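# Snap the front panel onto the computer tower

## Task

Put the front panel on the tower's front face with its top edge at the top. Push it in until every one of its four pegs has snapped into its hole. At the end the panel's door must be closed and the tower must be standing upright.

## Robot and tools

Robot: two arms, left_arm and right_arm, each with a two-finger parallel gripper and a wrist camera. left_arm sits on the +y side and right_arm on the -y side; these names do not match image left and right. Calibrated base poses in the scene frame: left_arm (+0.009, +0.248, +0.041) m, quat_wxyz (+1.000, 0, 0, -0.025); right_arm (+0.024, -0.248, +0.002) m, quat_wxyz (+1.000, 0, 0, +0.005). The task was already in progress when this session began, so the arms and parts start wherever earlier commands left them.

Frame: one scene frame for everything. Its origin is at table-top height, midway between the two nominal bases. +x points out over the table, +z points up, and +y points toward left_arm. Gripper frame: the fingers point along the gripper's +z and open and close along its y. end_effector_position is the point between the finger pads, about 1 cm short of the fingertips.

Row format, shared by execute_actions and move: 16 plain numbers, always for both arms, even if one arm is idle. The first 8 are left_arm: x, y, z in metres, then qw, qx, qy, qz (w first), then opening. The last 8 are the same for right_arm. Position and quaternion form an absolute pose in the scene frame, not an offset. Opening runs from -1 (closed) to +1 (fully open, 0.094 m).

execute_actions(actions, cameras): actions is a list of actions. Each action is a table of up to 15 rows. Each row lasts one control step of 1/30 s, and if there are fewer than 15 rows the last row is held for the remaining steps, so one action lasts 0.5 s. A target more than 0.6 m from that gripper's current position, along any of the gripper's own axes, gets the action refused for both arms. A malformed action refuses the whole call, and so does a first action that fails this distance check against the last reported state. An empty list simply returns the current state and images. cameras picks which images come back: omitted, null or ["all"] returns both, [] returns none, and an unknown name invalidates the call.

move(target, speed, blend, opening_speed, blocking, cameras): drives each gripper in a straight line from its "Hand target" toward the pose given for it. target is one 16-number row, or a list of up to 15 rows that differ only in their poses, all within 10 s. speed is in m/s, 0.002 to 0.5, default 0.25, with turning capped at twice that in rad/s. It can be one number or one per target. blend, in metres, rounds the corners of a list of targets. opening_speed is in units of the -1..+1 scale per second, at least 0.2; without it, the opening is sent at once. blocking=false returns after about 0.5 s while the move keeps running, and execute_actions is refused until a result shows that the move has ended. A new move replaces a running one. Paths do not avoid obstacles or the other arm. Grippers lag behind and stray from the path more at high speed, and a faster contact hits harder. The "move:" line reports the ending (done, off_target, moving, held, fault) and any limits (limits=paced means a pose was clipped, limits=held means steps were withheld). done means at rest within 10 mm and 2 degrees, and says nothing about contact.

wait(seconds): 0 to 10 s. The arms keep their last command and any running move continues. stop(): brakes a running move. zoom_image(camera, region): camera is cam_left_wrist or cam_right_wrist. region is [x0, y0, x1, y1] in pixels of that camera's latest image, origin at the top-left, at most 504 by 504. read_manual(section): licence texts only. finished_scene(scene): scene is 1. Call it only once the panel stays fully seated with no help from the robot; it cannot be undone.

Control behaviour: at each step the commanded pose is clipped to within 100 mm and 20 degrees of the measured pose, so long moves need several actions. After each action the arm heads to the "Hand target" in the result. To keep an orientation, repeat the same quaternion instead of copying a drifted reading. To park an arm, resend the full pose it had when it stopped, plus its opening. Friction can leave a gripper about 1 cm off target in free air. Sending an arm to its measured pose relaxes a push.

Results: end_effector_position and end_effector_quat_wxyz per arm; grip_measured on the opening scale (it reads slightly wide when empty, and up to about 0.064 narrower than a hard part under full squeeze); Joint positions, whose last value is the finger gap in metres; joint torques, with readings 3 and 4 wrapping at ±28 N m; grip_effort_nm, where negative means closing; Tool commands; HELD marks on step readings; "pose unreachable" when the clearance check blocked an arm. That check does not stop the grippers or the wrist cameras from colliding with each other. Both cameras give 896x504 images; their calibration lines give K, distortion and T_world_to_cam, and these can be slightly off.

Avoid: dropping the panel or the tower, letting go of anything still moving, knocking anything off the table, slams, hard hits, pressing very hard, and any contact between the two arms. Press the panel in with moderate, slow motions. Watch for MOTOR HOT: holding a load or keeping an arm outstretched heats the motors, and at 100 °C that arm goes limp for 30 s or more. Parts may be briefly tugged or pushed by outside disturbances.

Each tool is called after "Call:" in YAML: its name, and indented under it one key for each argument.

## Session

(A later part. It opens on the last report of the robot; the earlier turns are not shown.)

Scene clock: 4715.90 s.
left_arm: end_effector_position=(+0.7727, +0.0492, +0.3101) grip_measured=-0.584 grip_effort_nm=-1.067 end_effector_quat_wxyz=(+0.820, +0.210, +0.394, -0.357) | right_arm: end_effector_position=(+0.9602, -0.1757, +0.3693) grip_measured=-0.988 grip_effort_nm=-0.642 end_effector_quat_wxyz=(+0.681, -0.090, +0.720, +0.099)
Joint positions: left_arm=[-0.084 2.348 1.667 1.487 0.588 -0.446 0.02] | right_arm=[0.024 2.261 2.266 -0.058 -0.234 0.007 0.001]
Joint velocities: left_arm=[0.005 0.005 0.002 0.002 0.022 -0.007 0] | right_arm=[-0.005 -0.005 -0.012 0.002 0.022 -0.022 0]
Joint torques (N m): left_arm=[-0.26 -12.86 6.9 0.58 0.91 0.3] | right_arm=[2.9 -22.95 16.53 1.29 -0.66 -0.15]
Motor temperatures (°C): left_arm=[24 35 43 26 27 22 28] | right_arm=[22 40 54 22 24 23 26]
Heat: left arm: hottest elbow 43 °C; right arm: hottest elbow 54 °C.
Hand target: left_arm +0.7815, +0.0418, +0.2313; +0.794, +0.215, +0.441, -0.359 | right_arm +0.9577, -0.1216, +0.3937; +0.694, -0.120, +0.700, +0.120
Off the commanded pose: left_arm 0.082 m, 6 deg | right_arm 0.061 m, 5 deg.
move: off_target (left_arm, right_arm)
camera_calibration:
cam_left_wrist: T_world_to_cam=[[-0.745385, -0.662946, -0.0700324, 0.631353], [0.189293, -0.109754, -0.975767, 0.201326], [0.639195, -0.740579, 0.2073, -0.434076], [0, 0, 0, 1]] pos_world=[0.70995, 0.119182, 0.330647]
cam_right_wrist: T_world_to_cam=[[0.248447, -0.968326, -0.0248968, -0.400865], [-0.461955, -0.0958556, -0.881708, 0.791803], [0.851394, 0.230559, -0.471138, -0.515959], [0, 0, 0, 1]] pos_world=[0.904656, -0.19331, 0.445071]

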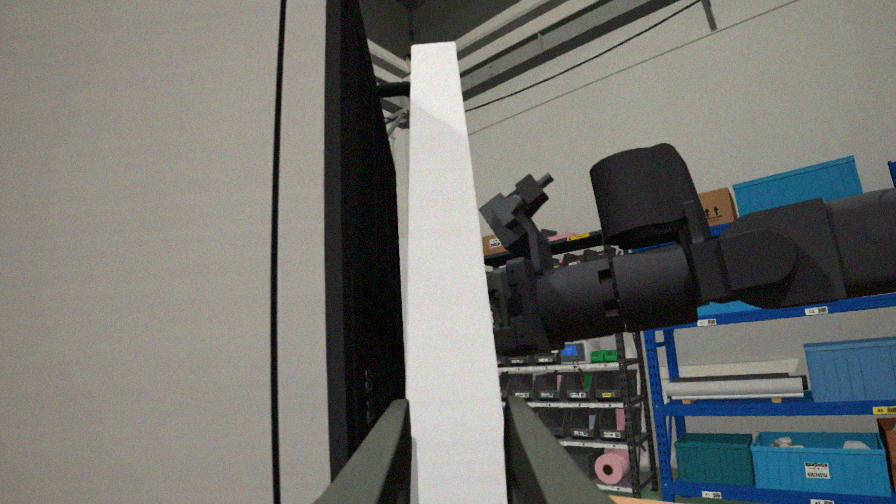

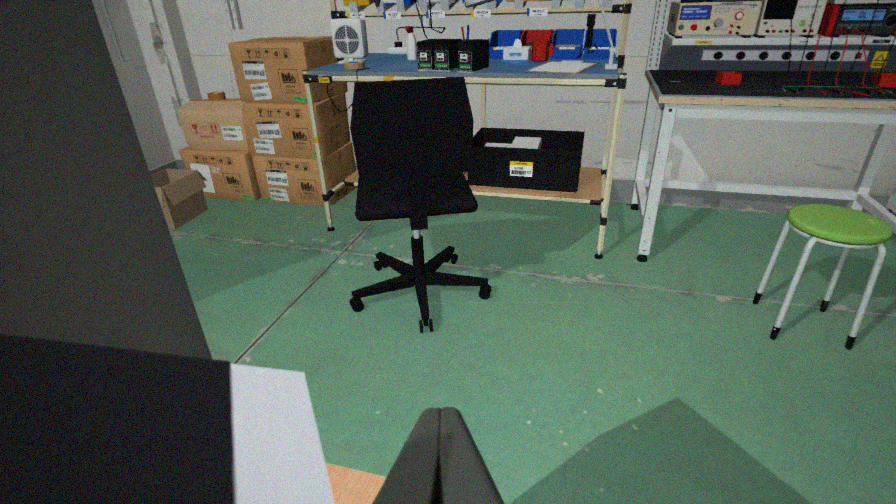

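Call:
move:
  target: [0.79,0.04,0.21,0.7925,0.2136,0.4396,-0.3567,-1,0.945,-0.08,0.41,0.65,-0.2,0.68,0.25,-1]
  speed: 0.06

Call:
move:
  target: [0.79,0.04,0.20,0.7925,0.2136,0.4396,-0.3567,-1,0.925,-0.04,0.42,0.65,-0.2,0.68,0.25,-1]
  speed: 0.06

Scene clock: 4723.57 s.
left_arm: end_effector_position=(+0.7680, +0.0548, +0.3075) grip_measured=-0.584 grip_effort_nm=-1.067 end_effector_quat_wxyz=(+0.826, +0.209, +0.381, -0.358) | right_arm: end_effector_position=(+0.9489, -0.1540, +0.3694) grip_measured=-0.988 grip_effort_nm=-0.642 end_effector_quat_wxyz=(+0.644, -0.159, +0.714, +0.224)
Joint positions: left_arm=[-0.078 2.361 1.667 1.536 0.586 -0.462 0.02] | right_arm=[-0.005 2.296 2.342 -0.129 -0.547 0.073 0.001]
Joint velocities: left_arm=[-0.005 -0.015 -0.017 0.012 0.022 -0.007 -0.001] | right_arm=[0.005 -0.005 0.007 -0.012 -0.051 0.037 0]
Joint torques (N m): left_arm=[-0.5 -11.99 6.46 0.08 1.09 0.45] | right_arm=[4.07 -24.06 16.92 1.18 -1.06 -0.05]
Motor temperatures (°C): left_arm=[24 35 43 26 27 22 28] | right_arm=[22 41 56 22 24 23 26]
Heat: left arm: hottest elbow 43 °C; right arm: hottest elbow 56 °C.
Hand target: left_arm +0.7776, +0.0431, +0.2126; +0.794, +0.215, +0.441, -0.359 | right_arm +0.9362, -0.0825, +0.4085; +0.655, -0.200, +0.683, +0.252
Off the commanded pose: left_arm 0.101 m, 8 deg; position clipped | right_arm 0.085 m, 7 deg.
move: off_target (left_arm, right_arm); limits=paced
camera_calibration:
cam_left_wrist: T_world_to_cam=[[-0.745412, -0.661824, -0.0796859, 0.634391], [0.213462, -0.123741, -0.969083, 0.180507], [0.631502, -0.739376, 0.233513, -0.428651], [0, 0, 0, 1]] pos_world=[0.705045, 0.125258, 0.325573]
cam_right_wrist: T_world_to_cam=[[0.500501, -0.857384, -0.119962, -0.564084], [-0.475255, -0.156284, -0.865857, 0.786207], [0.723623, 0.490375, -0.485697, -0.344638], [0, 0, 0, 1]] pos_world=[0.905362, -0.191763, 0.445684]

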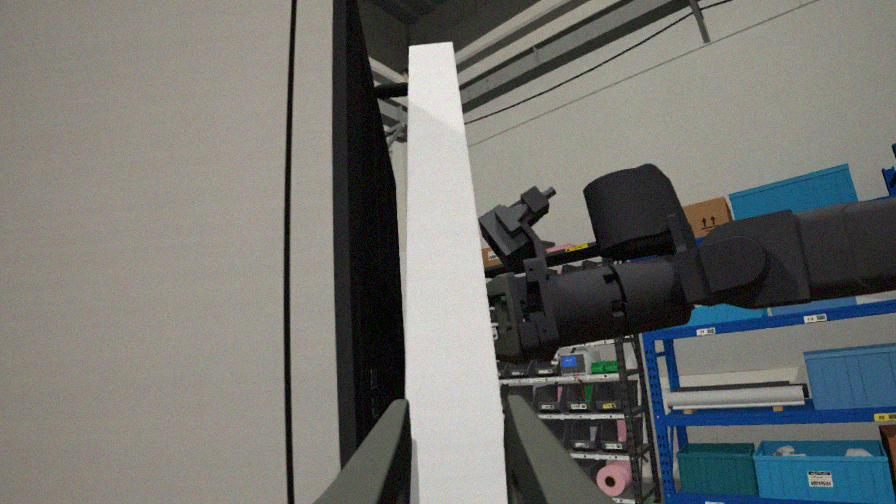

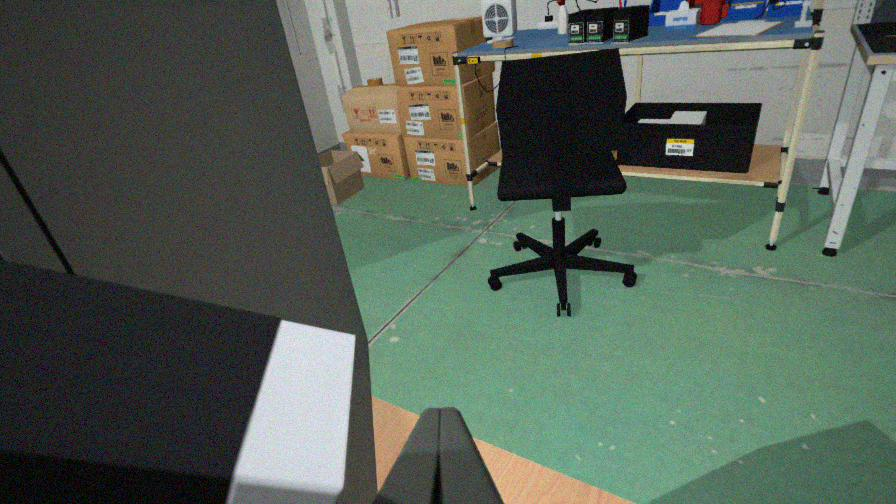

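Scene clock: 4724.57 s.
left_arm: end_effector_position=(+0.7671, +0.0550, +0.3070) grip_measured=-0.579 grip_effort_nm=-1.062 end_effector_quat_wxyz=(+0.826, +0.208, +0.381, -0.360) | right_arm: end_effector_position=(+0.9493, -0.1538, +0.3700) grip_measured=-0.988 grip_effort_nm=-0.637 end_effector_quat_wxyz=(+0.645, -0.158, +0.714, +0.223)
Joint positions: left_arm=[-0.078 2.361 1.665 1.542 0.585 -0.468 0.02] | right_arm=[-0.004 2.296 2.342 -0.126 -0.542 0.073 0.001]
Joint velocities: left_arm=[-0.005 -0.005 -0.007 -0.017 0.081 -0.051 -0.001] | right_arm=[0.005 -0.015 0.002 0.007 0.095 0.007 0]
Joint torques (N m): left_arm=[-0.32 -11.93 6.19 -0.06 1.18 0.48] | right_arm=[5.42 -26.93 10.92 2.4 -0.53 -0.06]
Motor temperatures (°C): left_arm=[24 35 43 26 27 22 28] | right_arm=[22 41 56 22 24 23 26]
Heat: left arm: hottest elbow 43 °C; right arm: hottest elbow 56 °C.
Hand target: left_arm +0.7761, +0.0441, +0.2119; +0.794, +0.215, +0.440, -0.360 | right_arm +0.9266, -0.0679, +0.4087; +0.654, -0.200, +0.684, +0.252
Off the commanded pose: left_arm 0.110 m, 8 deg; position clipped | right_arm 0.127 m, 7 deg; position clipped.
move: off_target (left_arm, right_arm); limits=paced
camera_calibration:
cam_left_wrist: T_world_to_cam=[[-0.747477, -0.659832, -0.0768079, 0.63441], [0.212511, -0.127972, -0.968742, 0.181074], [0.629378, -0.740435, 0.235878, -0.426822], [0, 0, 0, 1]] pos_world=[0.704359, 0.125743, 0.32482]
cam_right_wrist: T_world_to_cam=[[0.497187, -0.859493, -0.118647, -0.561655], [-0.473765, -0.154372, -0.867015, 0.786234], [0.726878, 0.487279, -0.48395, -0.349022], [0, 0, 0, 1]] pos_world=[0.905435, -0.191296, 0.446129]

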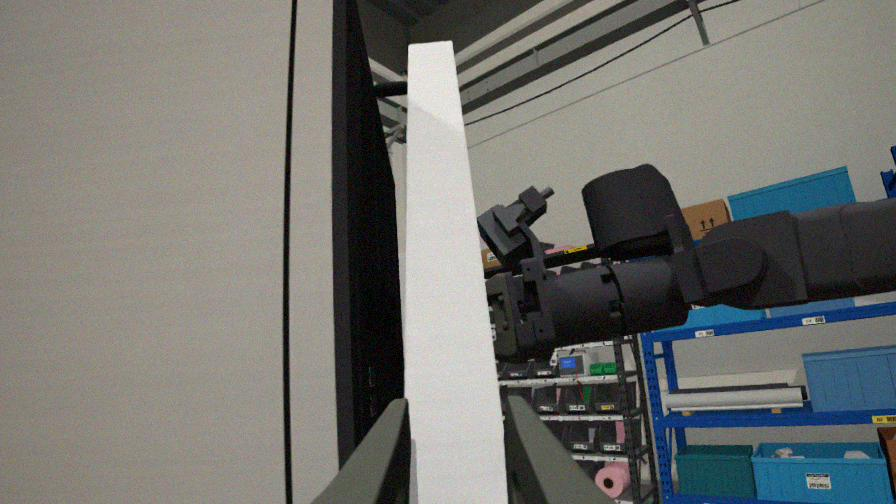

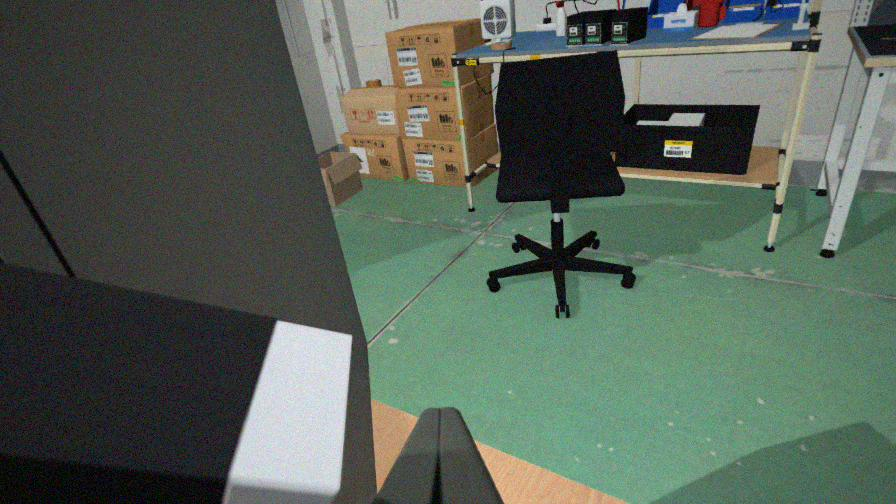

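Call:
move:
  target: [0.775,0.05,0.235,0.7925,0.2136,0.4396,-0.3567,-0.60,0.935,-0.08,0.40,0.65,-0.2,0.68,0.25,-1]
  speed: 0.06

Scene clock: 4733.60 s.
left_arm: end_effector_position=(+0.7630, +0.0588, +0.3054) grip_measured=-0.578 grip_effort_nm=-1.067 end_effector_quat_wxyz=(+0.824, +0.209, +0.385, -0.359) | right_arm: end_effector_position=(+0.9466, -0.1477, +0.3724) grip_measured=-0.988 grip_effort_nm=-0.642 end_effector_quat_wxyz=(+0.647, -0.166, +0.708, +0.229)
Joint positions: left_arm=[-0.072 2.349 1.639 1.547 0.592 -0.467 0.02] | right_arm=[0 2.292 2.332 -0.109 -0.559 0.073 0.001]
Joint velocities: left_arm=[0.015 -0.015 -0.002 -0.002 0.007 0.066 -0.002] | right_arm=[-0.005 0.005 -0.002 -0.017 -0.007 0.007 0.001]
Joint torques (N m): left_arm=[-0.38 -15.15 4.7 -0.47 1.18 0.42] | right_arm=[3.66 -25.7 11.99 2.1 -0.61 -0.07]
Motor temperatures (°C): left_arm=[24 35 42 26 27 22 28] | right_arm=[22 44 55 22 24 23 26]
Heat: left arm: hottest elbow 42 °C; right arm: hottest elbow 55 °C.
Hand target: left_arm +0.7686, +0.0512, +0.2360; +0.794, +0.215, +0.440, -0.359 | right_arm +0.9318, -0.0823, +0.3997; +0.654, -0.201, +0.684, +0.252
Off the commanded pose: left_arm 0.072 m, 7 deg | right_arm 0.074 m, 6 deg.
move: off_target (left_arm, right_arm)
camera_calibration:
cam_left_wrist: T_world_to_cam=[[-0.74667, -0.6608, -0.0763338, 0.632947], [0.206546, -0.121231, -0.970897, 0.185643], [0.632315, -0.740706, 0.227006, -0.420554], [0, 0, 0, 1]] pos_world=[0.700181, 0.12925, 0.324024]
cam_right_wrist: T_world_to_cam=[[0.516484, -0.848723, -0.113642, -0.573365], [-0.459834, -0.162945, -0.872927, 0.775718], [0.722356, 0.503109, -0.47443, -0.345707], [0, 0, 0, 1]] pos_world=[0.902558, -0.1863, 0.447973]

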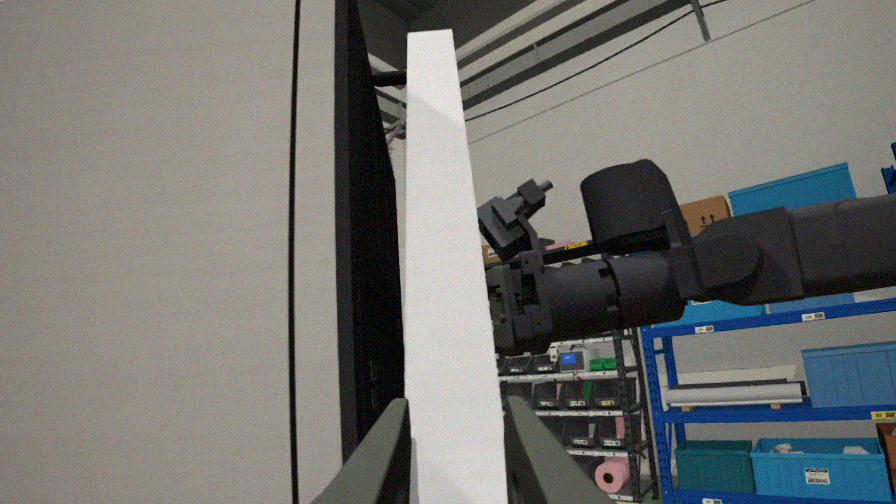

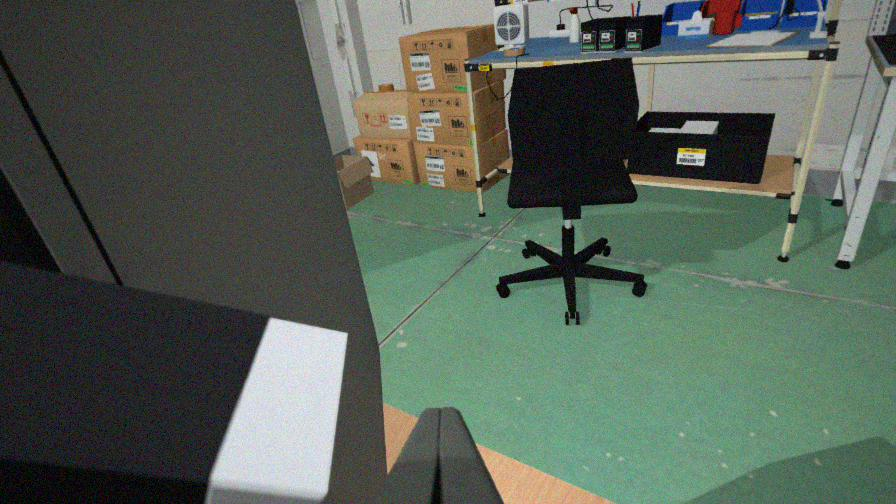

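Call:
move:
  target: [0.775,0.05,0.235,0.7925,0.2136,0.4396,-0.3567,-0.575,0.935,-0.08,0.40,0.65,-0.2,0.68,0.25,-1]
  opening_speed: 0.2
  speed: 0.06

Scene clock: 4738.47 s.
left_arm: end_effector_position=(+0.7672, +0.0556, +0.2592) grip_measured=-0.576 grip_effort_nm=-0.002 end_effector_quat_wxyz=(+0.802, +0.216, +0.426, -0.358) | right_arm: end_effector_position=(+0.9416, -0.1094, +0.3736) grip_measured=-0.988 grip_effort_nm=-0.637 end_effector_quat_wxyz=(+0.644, -0.182, +0.703, +0.242)
Joint positions: left_arm=[-0.07 2.382 1.608 1.506 0.623 -0.435 0.02] | right_arm=[0.041 2.292 2.332 -0.104 -0.56 0.073 0.001]
Joint velocities: left_arm=[-0.015 -0.005 0.007 -0.002 -0.037 0.051 -0.001] | right_arm=[-0.005 0.005 0.007 -0.007 -0.007 -0.11 0]
Joint torques (N m): left_arm=[-0.38 -17.38 7.58 0.85 -0.32 0.18] | right_arm=[1.14 -24.41 13.23 1.66 -0.47 -0.11]
Motor temperatures (°C): left_arm=[24 35 42 26 27 22 28] | right_arm=[22 45 56 22 24 23 26]
Heat: left arm: hottest elbow 42 °C; right arm: hottest elbow 56 °C.
Hand target: left_arm +0.7728, +0.0506, +0.2351; +0.795, +0.215, +0.441, -0.358 | right_arm +0.9335, -0.0807, +0.3996; +0.654, -0.201, +0.684, +0.251
Off the commanded pose: left_arm 0.026 m, 2 deg | right_arm 0.040 m, 3 deg.
move: off_target (left_arm, right_arm)
camera_calibration:
cam_left_wrist: T_world_to_cam=[[-0.753021, -0.656161, -0.0491081, 0.627974], [0.127146, -0.0718763, -0.989276, 0.202479], [0.645595, -0.75119, 0.137553, -0.401528], [0, 0, 0, 1]] pos_world=[0.706357, 0.124982, 0.286378]
cam_right_wrist: T_world_to_cam=[[0.552546, -0.826062, -0.110971, -0.570564], [-0.447864, -0.181975, -0.875387, 0.768282], [0.70293, 0.533391, -0.470513, -0.340734], [0, 0, 0, 1]] pos_world=[0.898861, -0.149768, 0.448908]

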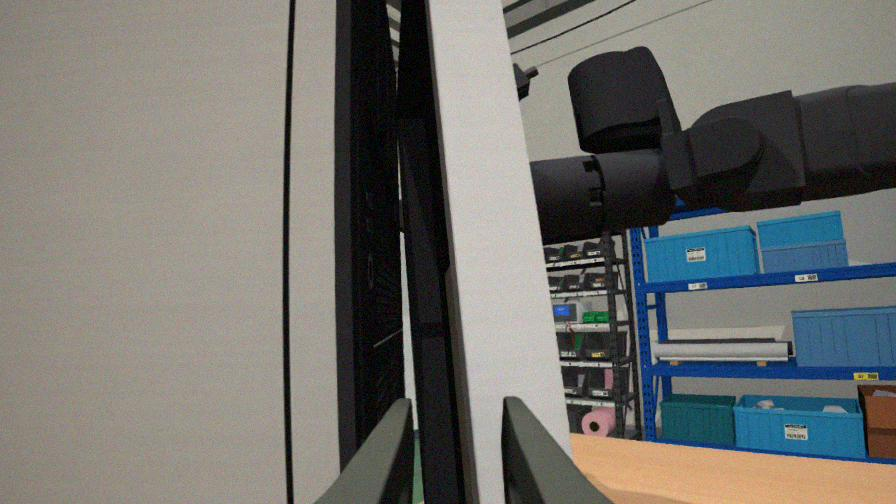

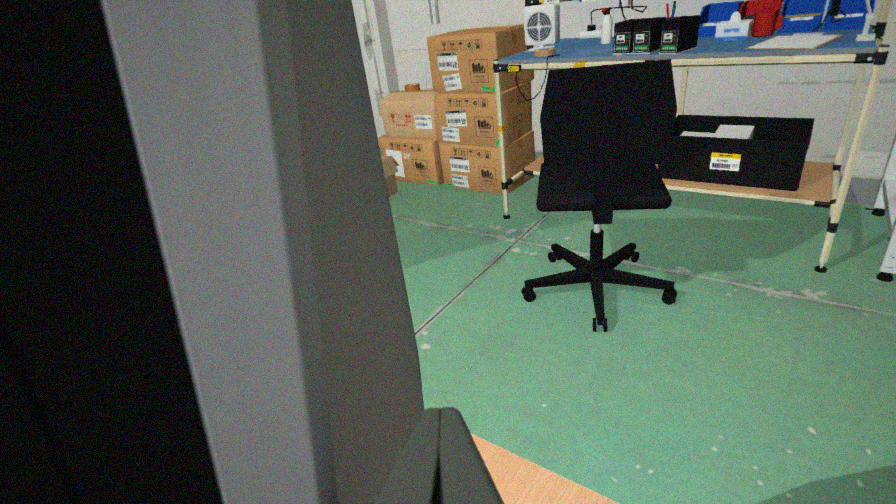

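Call:
move:
  target: [0.775,0.05,0.25,0.7925,0.2136,0.4396,-0.3567,-1,0.9375,-0.09,0.40,0.65,-0.2,0.68,0.25,-1]
  opening_speed: 0.3

Call:
move:
  target:
    - [0.775,0.05,0.25,0.7925,0.2136,0.4396,-0.3567,-1,0.93,-0.25,0.42,0.65,-0.2,0.68,0.25,-1]
    - [0.775,0.05,0.25,0.7925,0.2136,0.4396,-0.3567,-1,0.74,-0.2,0.50,0.5,-0.1,0.85,0.1,-1]
    - [0.775,0.05,0.25,0.7925,0.2136,0.4396,-0.3567,-1,0.6784,-0.1012,0.629,0.490,-0.030,0.871,0,-1]

Call:
zoom_image:
  camera: "cam_right_wrist"
  region: [150, 50, 550, 350]

Scene clock: 4748.23 s.
left_arm: end_effector_position=(+0.7719, +0.0550, +0.2536) grip_measured=-0.988 grip_effort_nm=-0.642 end_effector_quat_wxyz=(+0.795, +0.212, +0.440, -0.360) | right_arm: end_effector_position=(+0.9410, -0.1104, +0.3737) grip_measured=-0.988 grip_effort_nm=-0.642 end_effector_quat_wxyz=(+0.643, -0.184, +0.702, +0.245)
Joint positions: left_arm=[-0.07 2.382 1.608 1.472 0.623 -0.433 0.001] | right_arm=[0.038 2.292 2.332 -0.104 -0.57 0.073 0.001]
Joint velocities: left_arm=[0.005 -0.005 -0.002 0.002 0.007 -0.022 -0.001] | right_arm=[0.015 0.005 -0.007 -0.002 0.037 -0.007 0]
Joint torques (N m): left_arm=[-0.73 -19.31 7.76 1.21 -0.38 0.14] | right_arm=[0.32 -24.64 14.35 1.37 -0.56 -0.08]
Motor temperatures (°C): left_arm=[24 35 42 26 27 22 28] | right_arm=[22 47 57 22 24 23 26]
Heat: left arm: hottest elbow 42 °C; right arm: hottest elbow 57 °C.
Hand target: left_arm +0.7748, +0.0502, +0.2499; +0.795, +0.215, +0.441, -0.358 | right_arm +0.9358, -0.0905, +0.3996; +0.654, -0.201, +0.684, +0.252
Off the commanded pose: left_arm 0.007 m, 0 deg | right_arm 0.034 m, 3 deg.
move: off_target (right_arm)
camera_calibration:
cam_left_wrist: T_world_to_cam=[[-0.75334, -0.657019, -0.0283772, 0.625955], [0.0951793, -0.0662335, -0.993254, 0.22173], [0.650707, -0.750959, 0.112431, -0.401866], [0, 0, 0, 1]] pos_world=[0.71195, 0.124166, 0.283179]
cam_right_wrist: T_world_to_cam=[[0.558498, -0.821978, -0.111501, -0.576045], [-0.446567, -0.184664, -0.875487, 0.766385], [0.699041, 0.538751, -0.470202, -0.335576], [0, 0, 0, 1]] pos_world=[0.898544, -0.151181, 0.448942]

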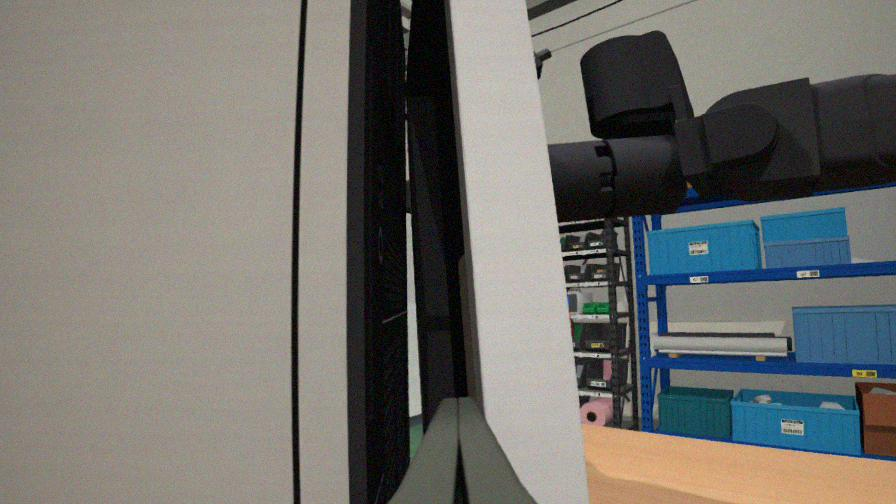

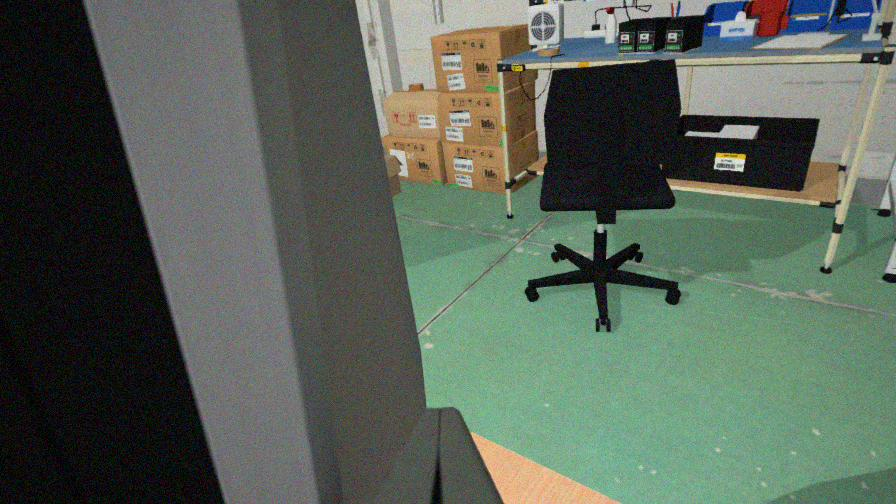

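Scene clock: 4753.00 s.
left_arm: end_effector_position=(+0.7719, +0.0550, +0.2536) grip_measured=-0.988 grip_effort_nm=-0.662 end_effector_quat_wxyz=(+0.795, +0.212, +0.440, -0.360) | right_arm: end_effector_position=(+0.6763, -0.1029, +0.6189) grip_measured=-0.988 grip_effort_nm=-0.652 end_effector_quat_wxyz=(+0.481, -0.042, +0.876, -0.008)
Joint positions: left_arm=[-0.07 2.382 1.608 1.472 0.623 -0.433 0.001] | right_arm=[0.26 1.901 2.737 -1.417 0.201 0.065 0.001]
Joint velocities: left_arm=[-0.015 0.005 -0.002 0.012 -0.007 -0.037 0] | right_arm=[-0.015 0.005 -0.012 0.002 0.022 -0.007 -0.001]
Joint torques (N m): left_arm=[-0.67 -19.14 7.87 1.09 -0.41 0.12] | right_arm=[-0.85 -16.03 11.79 1.11 0.24 0.06]
Motor temperatures (°C): left_arm=[24 35 42 26 26 22 27] | right_arm=[22 46 57 22 24 23 26]
Heat: left arm: hottest elbow 42 °C; right arm: hottest elbow 57 °C.
Hand target: left_arm +0.7748, +0.0501, +0.2499; +0.795, +0.214, +0.441, -0.358 | right_arm +0.6754, -0.1031, +0.6290; +0.492, -0.035, +0.870, -0.004
Off the commanded pose: left_arm 0.007 m, 0 deg | right_arm 0.010 m, 2 deg.
move: done
camera_calibration:
cam_left_wrist: T_world_to_cam=[[-0.75334, -0.657019, -0.0283772, 0.625955], [0.0951793, -0.0662335, -0.993254, 0.22173], [0.650707, -0.750959, 0.112431, -0.401866], [0, 0, 0, 1]] pos_world=[0.71195, 0.124166, 0.283179]
cam_right_wrist: T_world_to_cam=[[0.0489332, -0.997059, 0.0589818, -0.173653], [-0.841608, -0.0729605, -0.535139, 0.932326], [0.537868, -0.0234535, -0.842703, 0.242391], [0, 0, 0, 1]] pos_world=[0.662776, -0.0994339, 0.713429]

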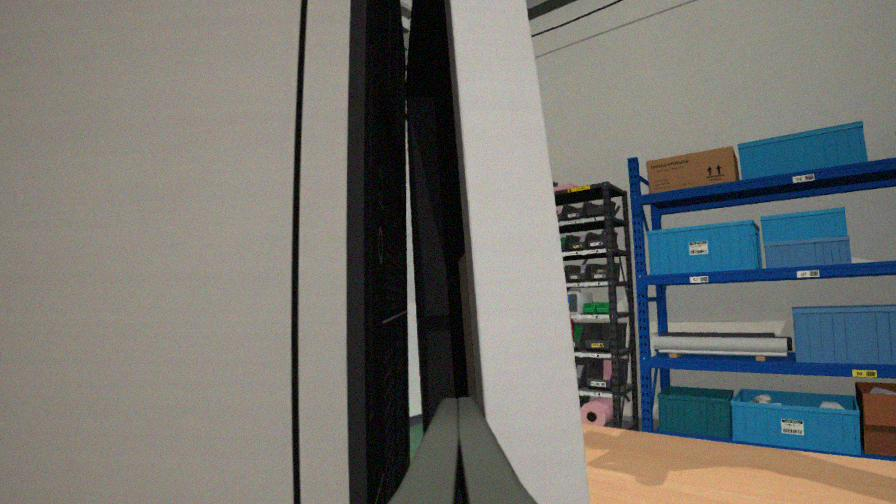

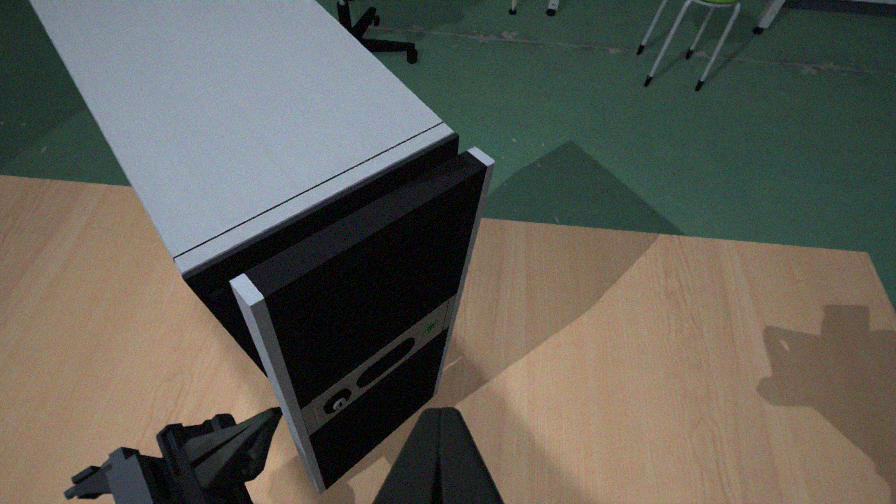

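Scaled by 1.260 from the camera's 896x504 image, which has a finer 1280x720 frame.

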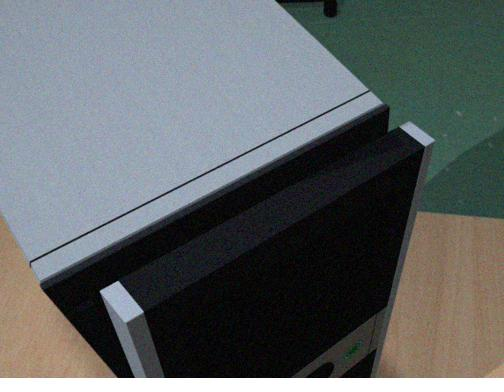

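Call:
move:
  target: [0.735,0.10,0.285,0.7925,0.2136,0.4396,-0.3567,-1,0.6784,-0.1012,0.629,0.490,-0.030,0.871,0,-1]
  speed: 0.1

Call:
move:
  target: [0.745,0.09,0.285,0.7925,0.2136,0.4396,-0.3567,-0.1,0.6784,-0.1012,0.629,0.490,-0.030,0.871,0,-1]
  speed: 0.1

Scene clock: 4790.30 s.
left_arm: end_effector_position=(+0.7383, +0.0993, +0.2749) grip_measured=-0.988 grip_effort_nm=-0.657 end_effector_quat_wxyz=(+0.792, +0.212, +0.449, -0.355) | right_arm: end_effector_position=(+0.6794, -0.1021, +0.6191) grip_measured=-0.988 grip_effort_nm=-0.647 end_effector_quat_wxyz=(+0.481, -0.037, +0.876, -0.005)
Joint positions: left_arm=[-0.007 2.264 1.445 1.523 0.671 -0.467 0.001] | right_arm=[0.26 1.926 2.782 -1.435 0.201 0.078 0.001]
Joint velocities: left_arm=[0.005 -0.005 -0.012 -0.007 0.022 0.022 -0.001] | right_arm=[-0.005 0.005 -0.002 -0.012 0.007 -0.037 0]
Joint torques (N m): left_arm=[0.38 -19.9 6.39 1.88 -0.24 -0.09] | right_arm=[-1.44 -15.56 11.44 1.16 0.21 0.09]
Motor temperatures (°C): left_arm=[24 36 42 26 26 22 27] | right_arm=[22 42 53 22 24 23 26]
Heat: left arm: hottest elbow 42 °C; right arm: hottest elbow 53 °C.
Hand target: left_arm +0.7348, +0.0996, +0.2855; +0.795, +0.214, +0.441, -0.358 | right_arm +0.6781, -0.1013, +0.6288; +0.492, -0.030, +0.870, +0.000
Off the commanded pose: left_arm 0.011 m, 1 deg | right_arm 0.010 m, 1 deg.
move: off_target (left_arm)
camera_calibration:
cam_left_wrist: T_world_to_cam=[[-0.747771, -0.663498, -0.0246953, 0.625888], [0.0808593, -0.0540861, -0.995257, 0.258951], [0.659015, -0.746221, 0.0940939, -0.350691], [0, 0, 0, 1]] pos_world=[0.678193, 0.167588, 0.306177]
cam_right_wrist: T_world_to_cam=[[0.0421506, -0.997952, 0.048122, -0.161712], [-0.841651, -0.0614202, -0.536518, 0.937162], [0.538375, -0.0178874, -0.842516, 0.240991], [0, 0, 0, 1]] pos_world=[0.665836, -0.0995099, 0.713624]

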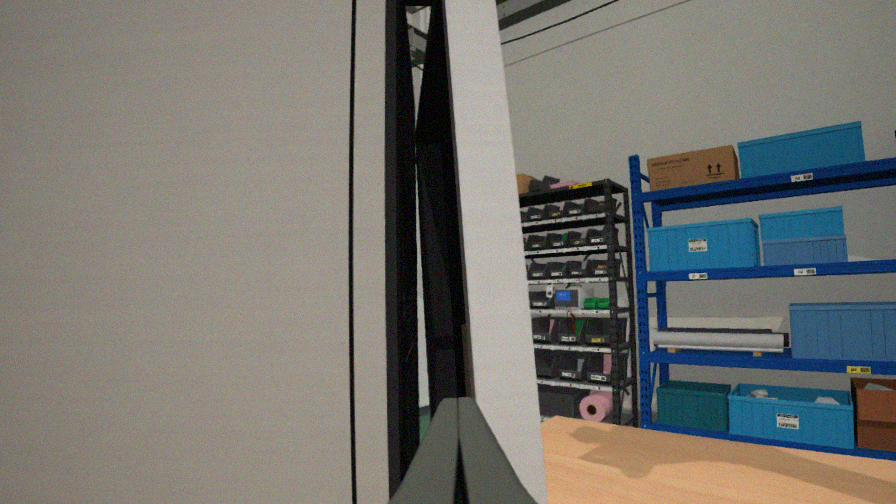

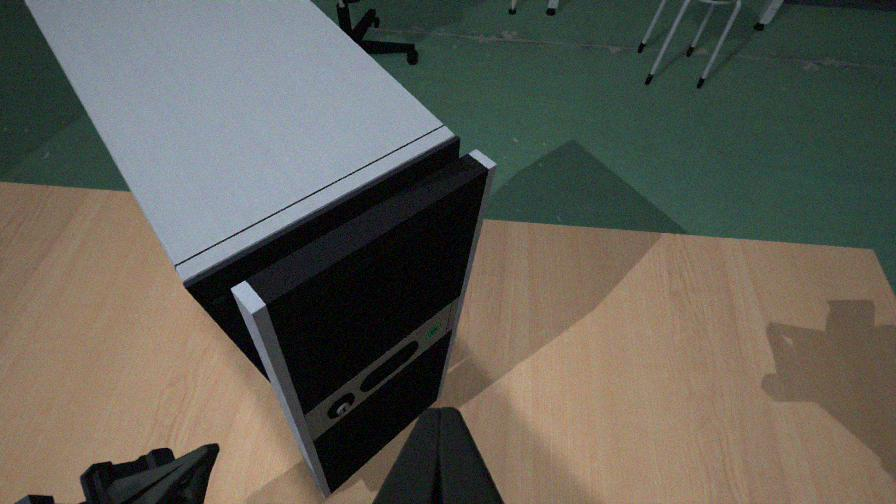

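Scene clock: 4791.13 s.
left_arm: end_effector_position=(+0.7386, +0.0955, +0.2744) grip_measured=-0.102 grip_effort_nm=0.061 end_effector_quat_wxyz=(+0.790, +0.210, +0.451, -0.357) | right_arm: end_effector_position=(+0.6798, -0.1020, +0.6186) grip_measured=-0.988 grip_effort_nm=-0.647 end_effector_quat_wxyz=(+0.481, -0.037, +0.876, -0.005)
Joint positions: left_arm=[-0.013 2.264 1.445 1.517 0.666 -0.467 0.042] | right_arm=[0.26 1.927 2.782 -1.435 0.201 0.078 0.001]
Joint velocities: left_arm=[-0.015 -0.005 0.002 -0.037 0.066 -0.037 0] | right_arm=[0.005 0.005 -0.002 0.007 0.022 -0.022 0]
Joint torques (N m): left_arm=[-0.85 -18.14 9.07 1.11 -0.45 0.04] | right_arm=[-1.26 -15.62 11.58 1.06 0.2 0.09]
Motor temperatures (°C): left_arm=[24 36 42 26 26 22 27] | right_arm=[22 42 53 22 24 23 26]
Heat: left arm: hottest elbow 42 °C; right arm: hottest elbow 53 °C.
Hand target: left_arm +0.7446, +0.0902, +0.2849; +0.795, +0.214, +0.441, -0.358 | right_arm +0.6781, -0.1013, +0.6286; +0.492, -0.030, +0.870, +0.000
Off the commanded pose: left_arm 0.014 m, 1 deg | right_arm 0.011 m, 2 deg.
move: off_target (left_arm, right_arm)
camera_calibration:
cam_left_wrist: T_world_to_cam=[[-0.74943, -0.661828, -0.018388, 0.622871], [0.0748553, -0.0571032, -0.995558, 0.262953], [0.657838, -0.747478, 0.0923362, -0.352233], [0, 0, 0, 1]] pos_world=[0.678827, 0.163963, 0.305762]
cam_right_wrist: T_world_to_cam=[[0.042186, -0.997942, 0.0482948, -0.161734], [-0.842045, -0.0615297, -0.535887, 0.937069], [0.537755, -0.0180595, -0.842908, 0.241028], [0, 0, 0, 1]] pos_world=[0.666263, -0.0993912, 0.713138]

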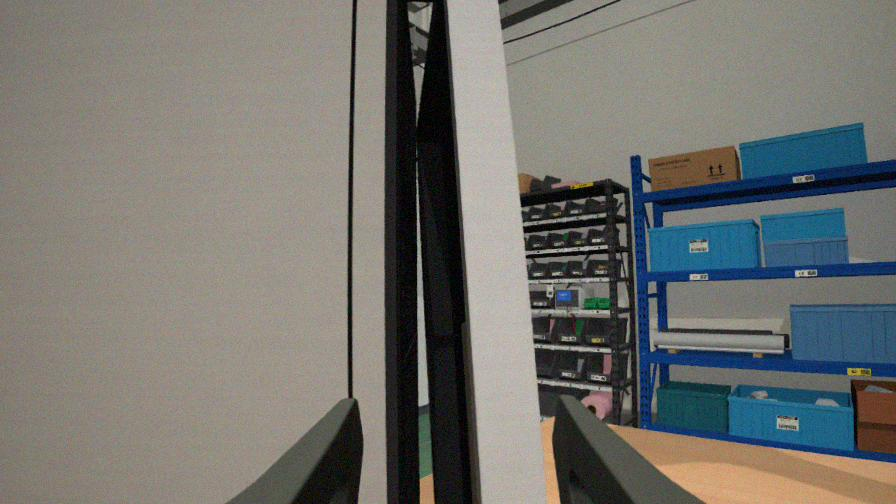

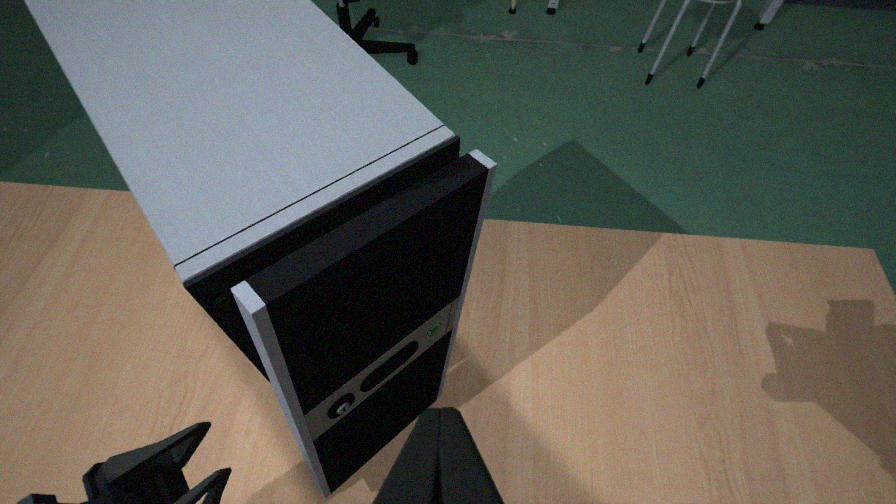

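Call:
move:
  target: [0.745,0.065,0.285,0.7925,0.2136,0.4396,-0.3567,-0.3,0.6784,-0.1012,0.629,0.490,-0.030,0.871,0,-1]
  speed: 0.1

Scene clock: 4802.47 s.
left_arm: end_effector_position=(+0.7374, +0.0655, +0.2738) grip_measured=-0.298 grip_effort_nm=-0.129 end_effector_quat_wxyz=(+0.786, +0.209, +0.452, -0.365) | right_arm: end_effector_position=(+0.6802, -0.1019, +0.6181) grip_measured=-0.988 grip_effort_nm=-0.637 end_effector_quat_wxyz=(+0.481, -0.037, +0.876, -0.005)
Joint positions: left_arm=[-0.059 2.264 1.449 1.493 0.637 -0.447 0.033] | right_arm=[0.26 1.928 2.782 -1.435 0.201 0.078 0.001]
Joint velocities: left_arm=[0.005 -0.015 -0.002 -0.012 -0.051 -0.051 0] | right_arm=[-0.005 -0.015 -0.017 0.007 -0.051 0.007 0]
Joint torques (N m): left_arm=[-0.26 -18.43 9.35 1.14 -0.43 0.18] | right_arm=[-0.79 -16.44 11.59 0.99 0.2 0.08]
Motor temperatures (°C): left_arm=[24 36 42 26 26 22 27] | right_arm=[22 40 52 22 24 23 26]
Heat: left arm: hottest elbow 42 °C; right arm: hottest elbow 52 °C.
Hand target: left_arm +0.7447, +0.0651, +0.2847; +0.795, +0.214, +0.441, -0.358 | right_arm +0.6782, -0.1013, +0.6284; +0.491, -0.030, +0.870, +0.000
Off the commanded pose: left_arm 0.014 m, 2 deg | right_arm 0.011 m, 2 deg.
move: off_target (left_arm, right_arm)
camera_calibration:
cam_left_wrist: T_world_to_cam=[[-0.758456, -0.651683, -0.00738353, 0.605077], [0.0643824, -0.0636475, -0.995894, 0.268979], [0.648536, -0.755817, 0.0902307, -0.365741], [0, 0, 0, 1]] pos_world=[0.678804, 0.135005, 0.305343]
cam_right_wrist: T_world_to_cam=[[0.0422216, -0.997932, 0.0484676, -0.161757], [-0.842439, -0.0616391, -0.535255, 0.936977], [0.537135, -0.0182317, -0.843299, 0.241066], [0, 0, 0, 1]] pos_world=[0.66669, -0.0992726, 0.712652]

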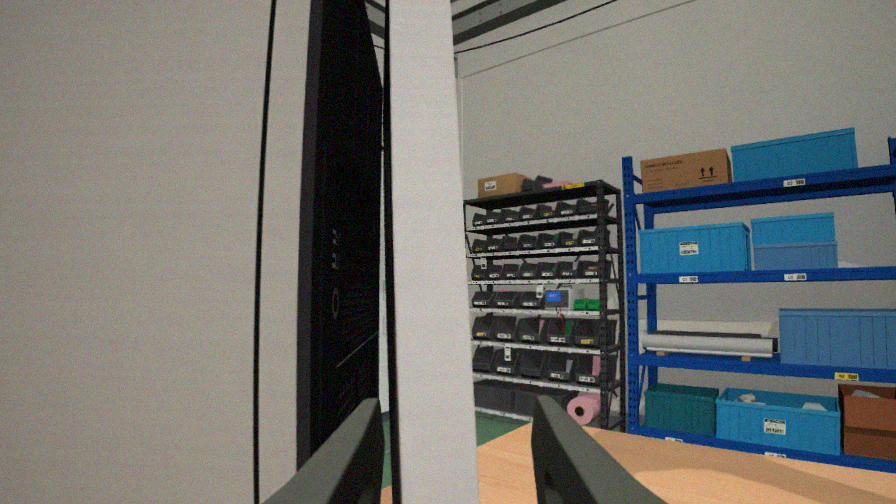

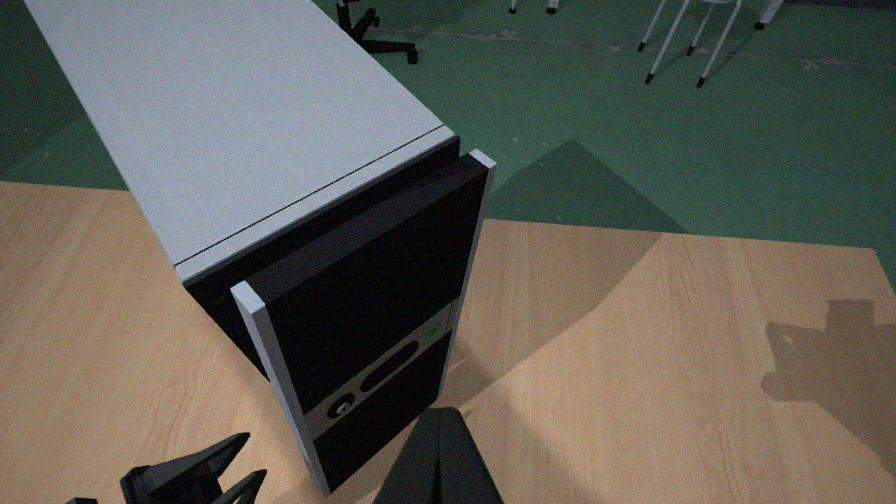

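Call:
move:
  target: [0.787,0.024,0.285,0.7925,0.2136,0.4396,-0.3567,-0.3,0.6784,-0.1012,0.629,0.490,-0.030,0.871,0,-1]
  speed: 0.06

Call:
zoom_image:
  camera: "cam_right_wrist"
  region: [150, 200, 450, 504]

Scene clock: 4813.93 s.
left_arm: end_effector_position=(+0.7782, +0.0297, +0.2931) grip_measured=-0.298 grip_effort_nm=-0.115 end_effector_quat_wxyz=(+0.793, +0.212, +0.442, -0.361) | right_arm: end_effector_position=(+0.6800, -0.1019, +0.6178) grip_measured=-0.988 grip_effort_nm=-0.637 end_effector_quat_wxyz=(+0.480, -0.037, +0.876, -0.005)
Joint positions: left_arm=[-0.106 2.325 1.634 1.37 0.597 -0.406 0.033] | right_arm=[0.26 1.928 2.782 -1.436 0.201 0.078 0.001]
Joint velocities: left_arm=[0.015 -0.015 -0.002 0.007 0.022 0.11 0.001] | right_arm=[0.005 0.005 0.012 0.002 -0.022 -0.022 -0.001]
Joint torques (N m): left_arm=[-0.5 -17.61 10.28 1.2 -0.39 0.13] | right_arm=[-0.67 -15.91 11.67 1.2 0.22 0.07]
Motor temperatures (°C): left_arm=[24 35 44 26 26 22 27] | right_arm=[22 39 52 22 24 23 26]
Heat: left arm: hottest elbow 44 °C; right arm: hottest elbow 52 °C.
Hand target: left_arm +0.7870, +0.0247, +0.2839; +0.795, +0.214, +0.441, -0.358 | right_arm +0.6780, -0.1013, +0.6285; +0.491, -0.030, +0.870, +0.000
Off the commanded pose: left_arm 0.013 m, 1 deg | right_arm 0.011 m, 2 deg.
move: off_target (left_arm, right_arm)
camera_calibration:
cam_left_wrist: T_world_to_cam=[[-0.754425, -0.655911, -0.0249504, 0.614962], [0.0900232, -0.065742, -0.993767, 0.26284], [0.650183, -0.75197, 0.108645, -0.427816], [0, 0, 0, 1]] pos_world=[0.71844, 0.098936, 0.323025]
cam_right_wrist: T_world_to_cam=[[0.0420884, -0.997936, 0.0484922, -0.161713], [-0.843243, -0.0615126, -0.534002, 0.936428], [0.535883, -0.0184154, -0.844092, 0.242233], [0, 0, 0, 1]] pos_world=[0.666634, -0.0993161, 0.712363]

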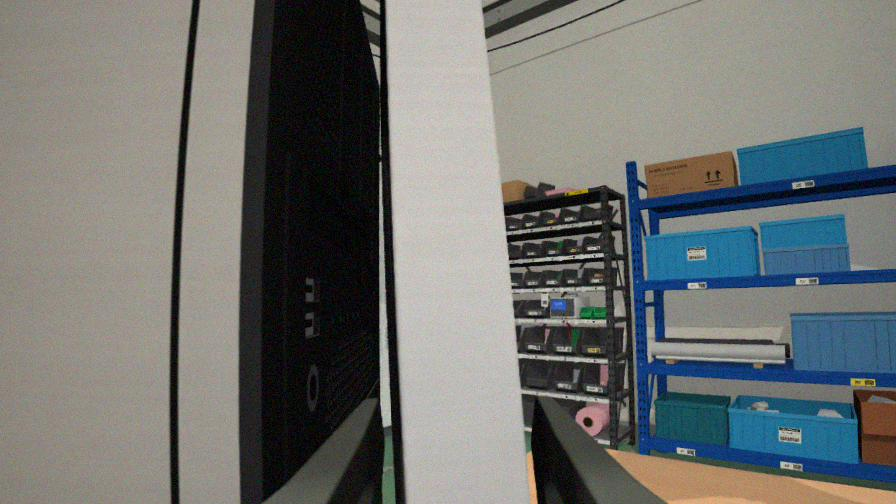

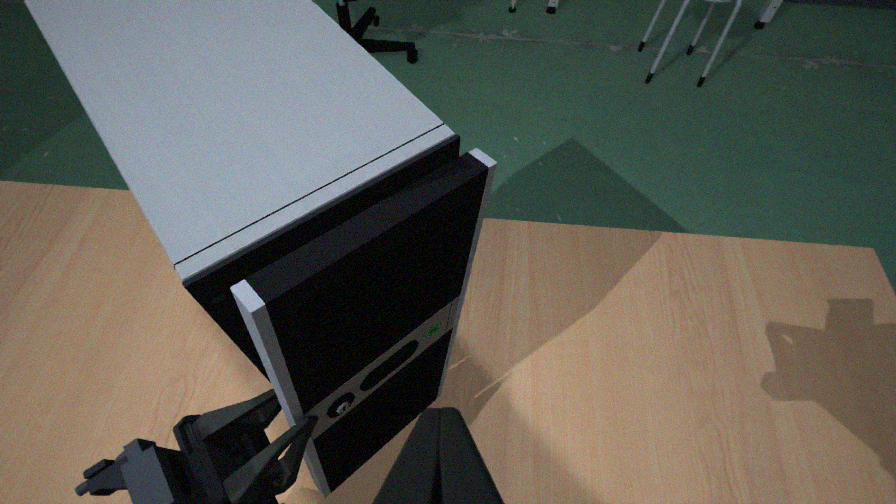

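Scaled by 1.658 from the camera's 896x504 image, which has a finer 1280x720 frame.

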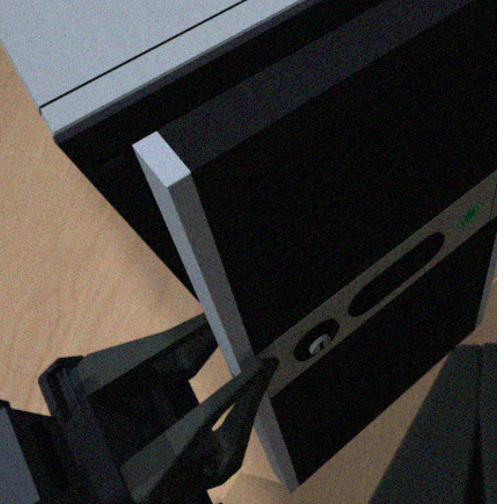

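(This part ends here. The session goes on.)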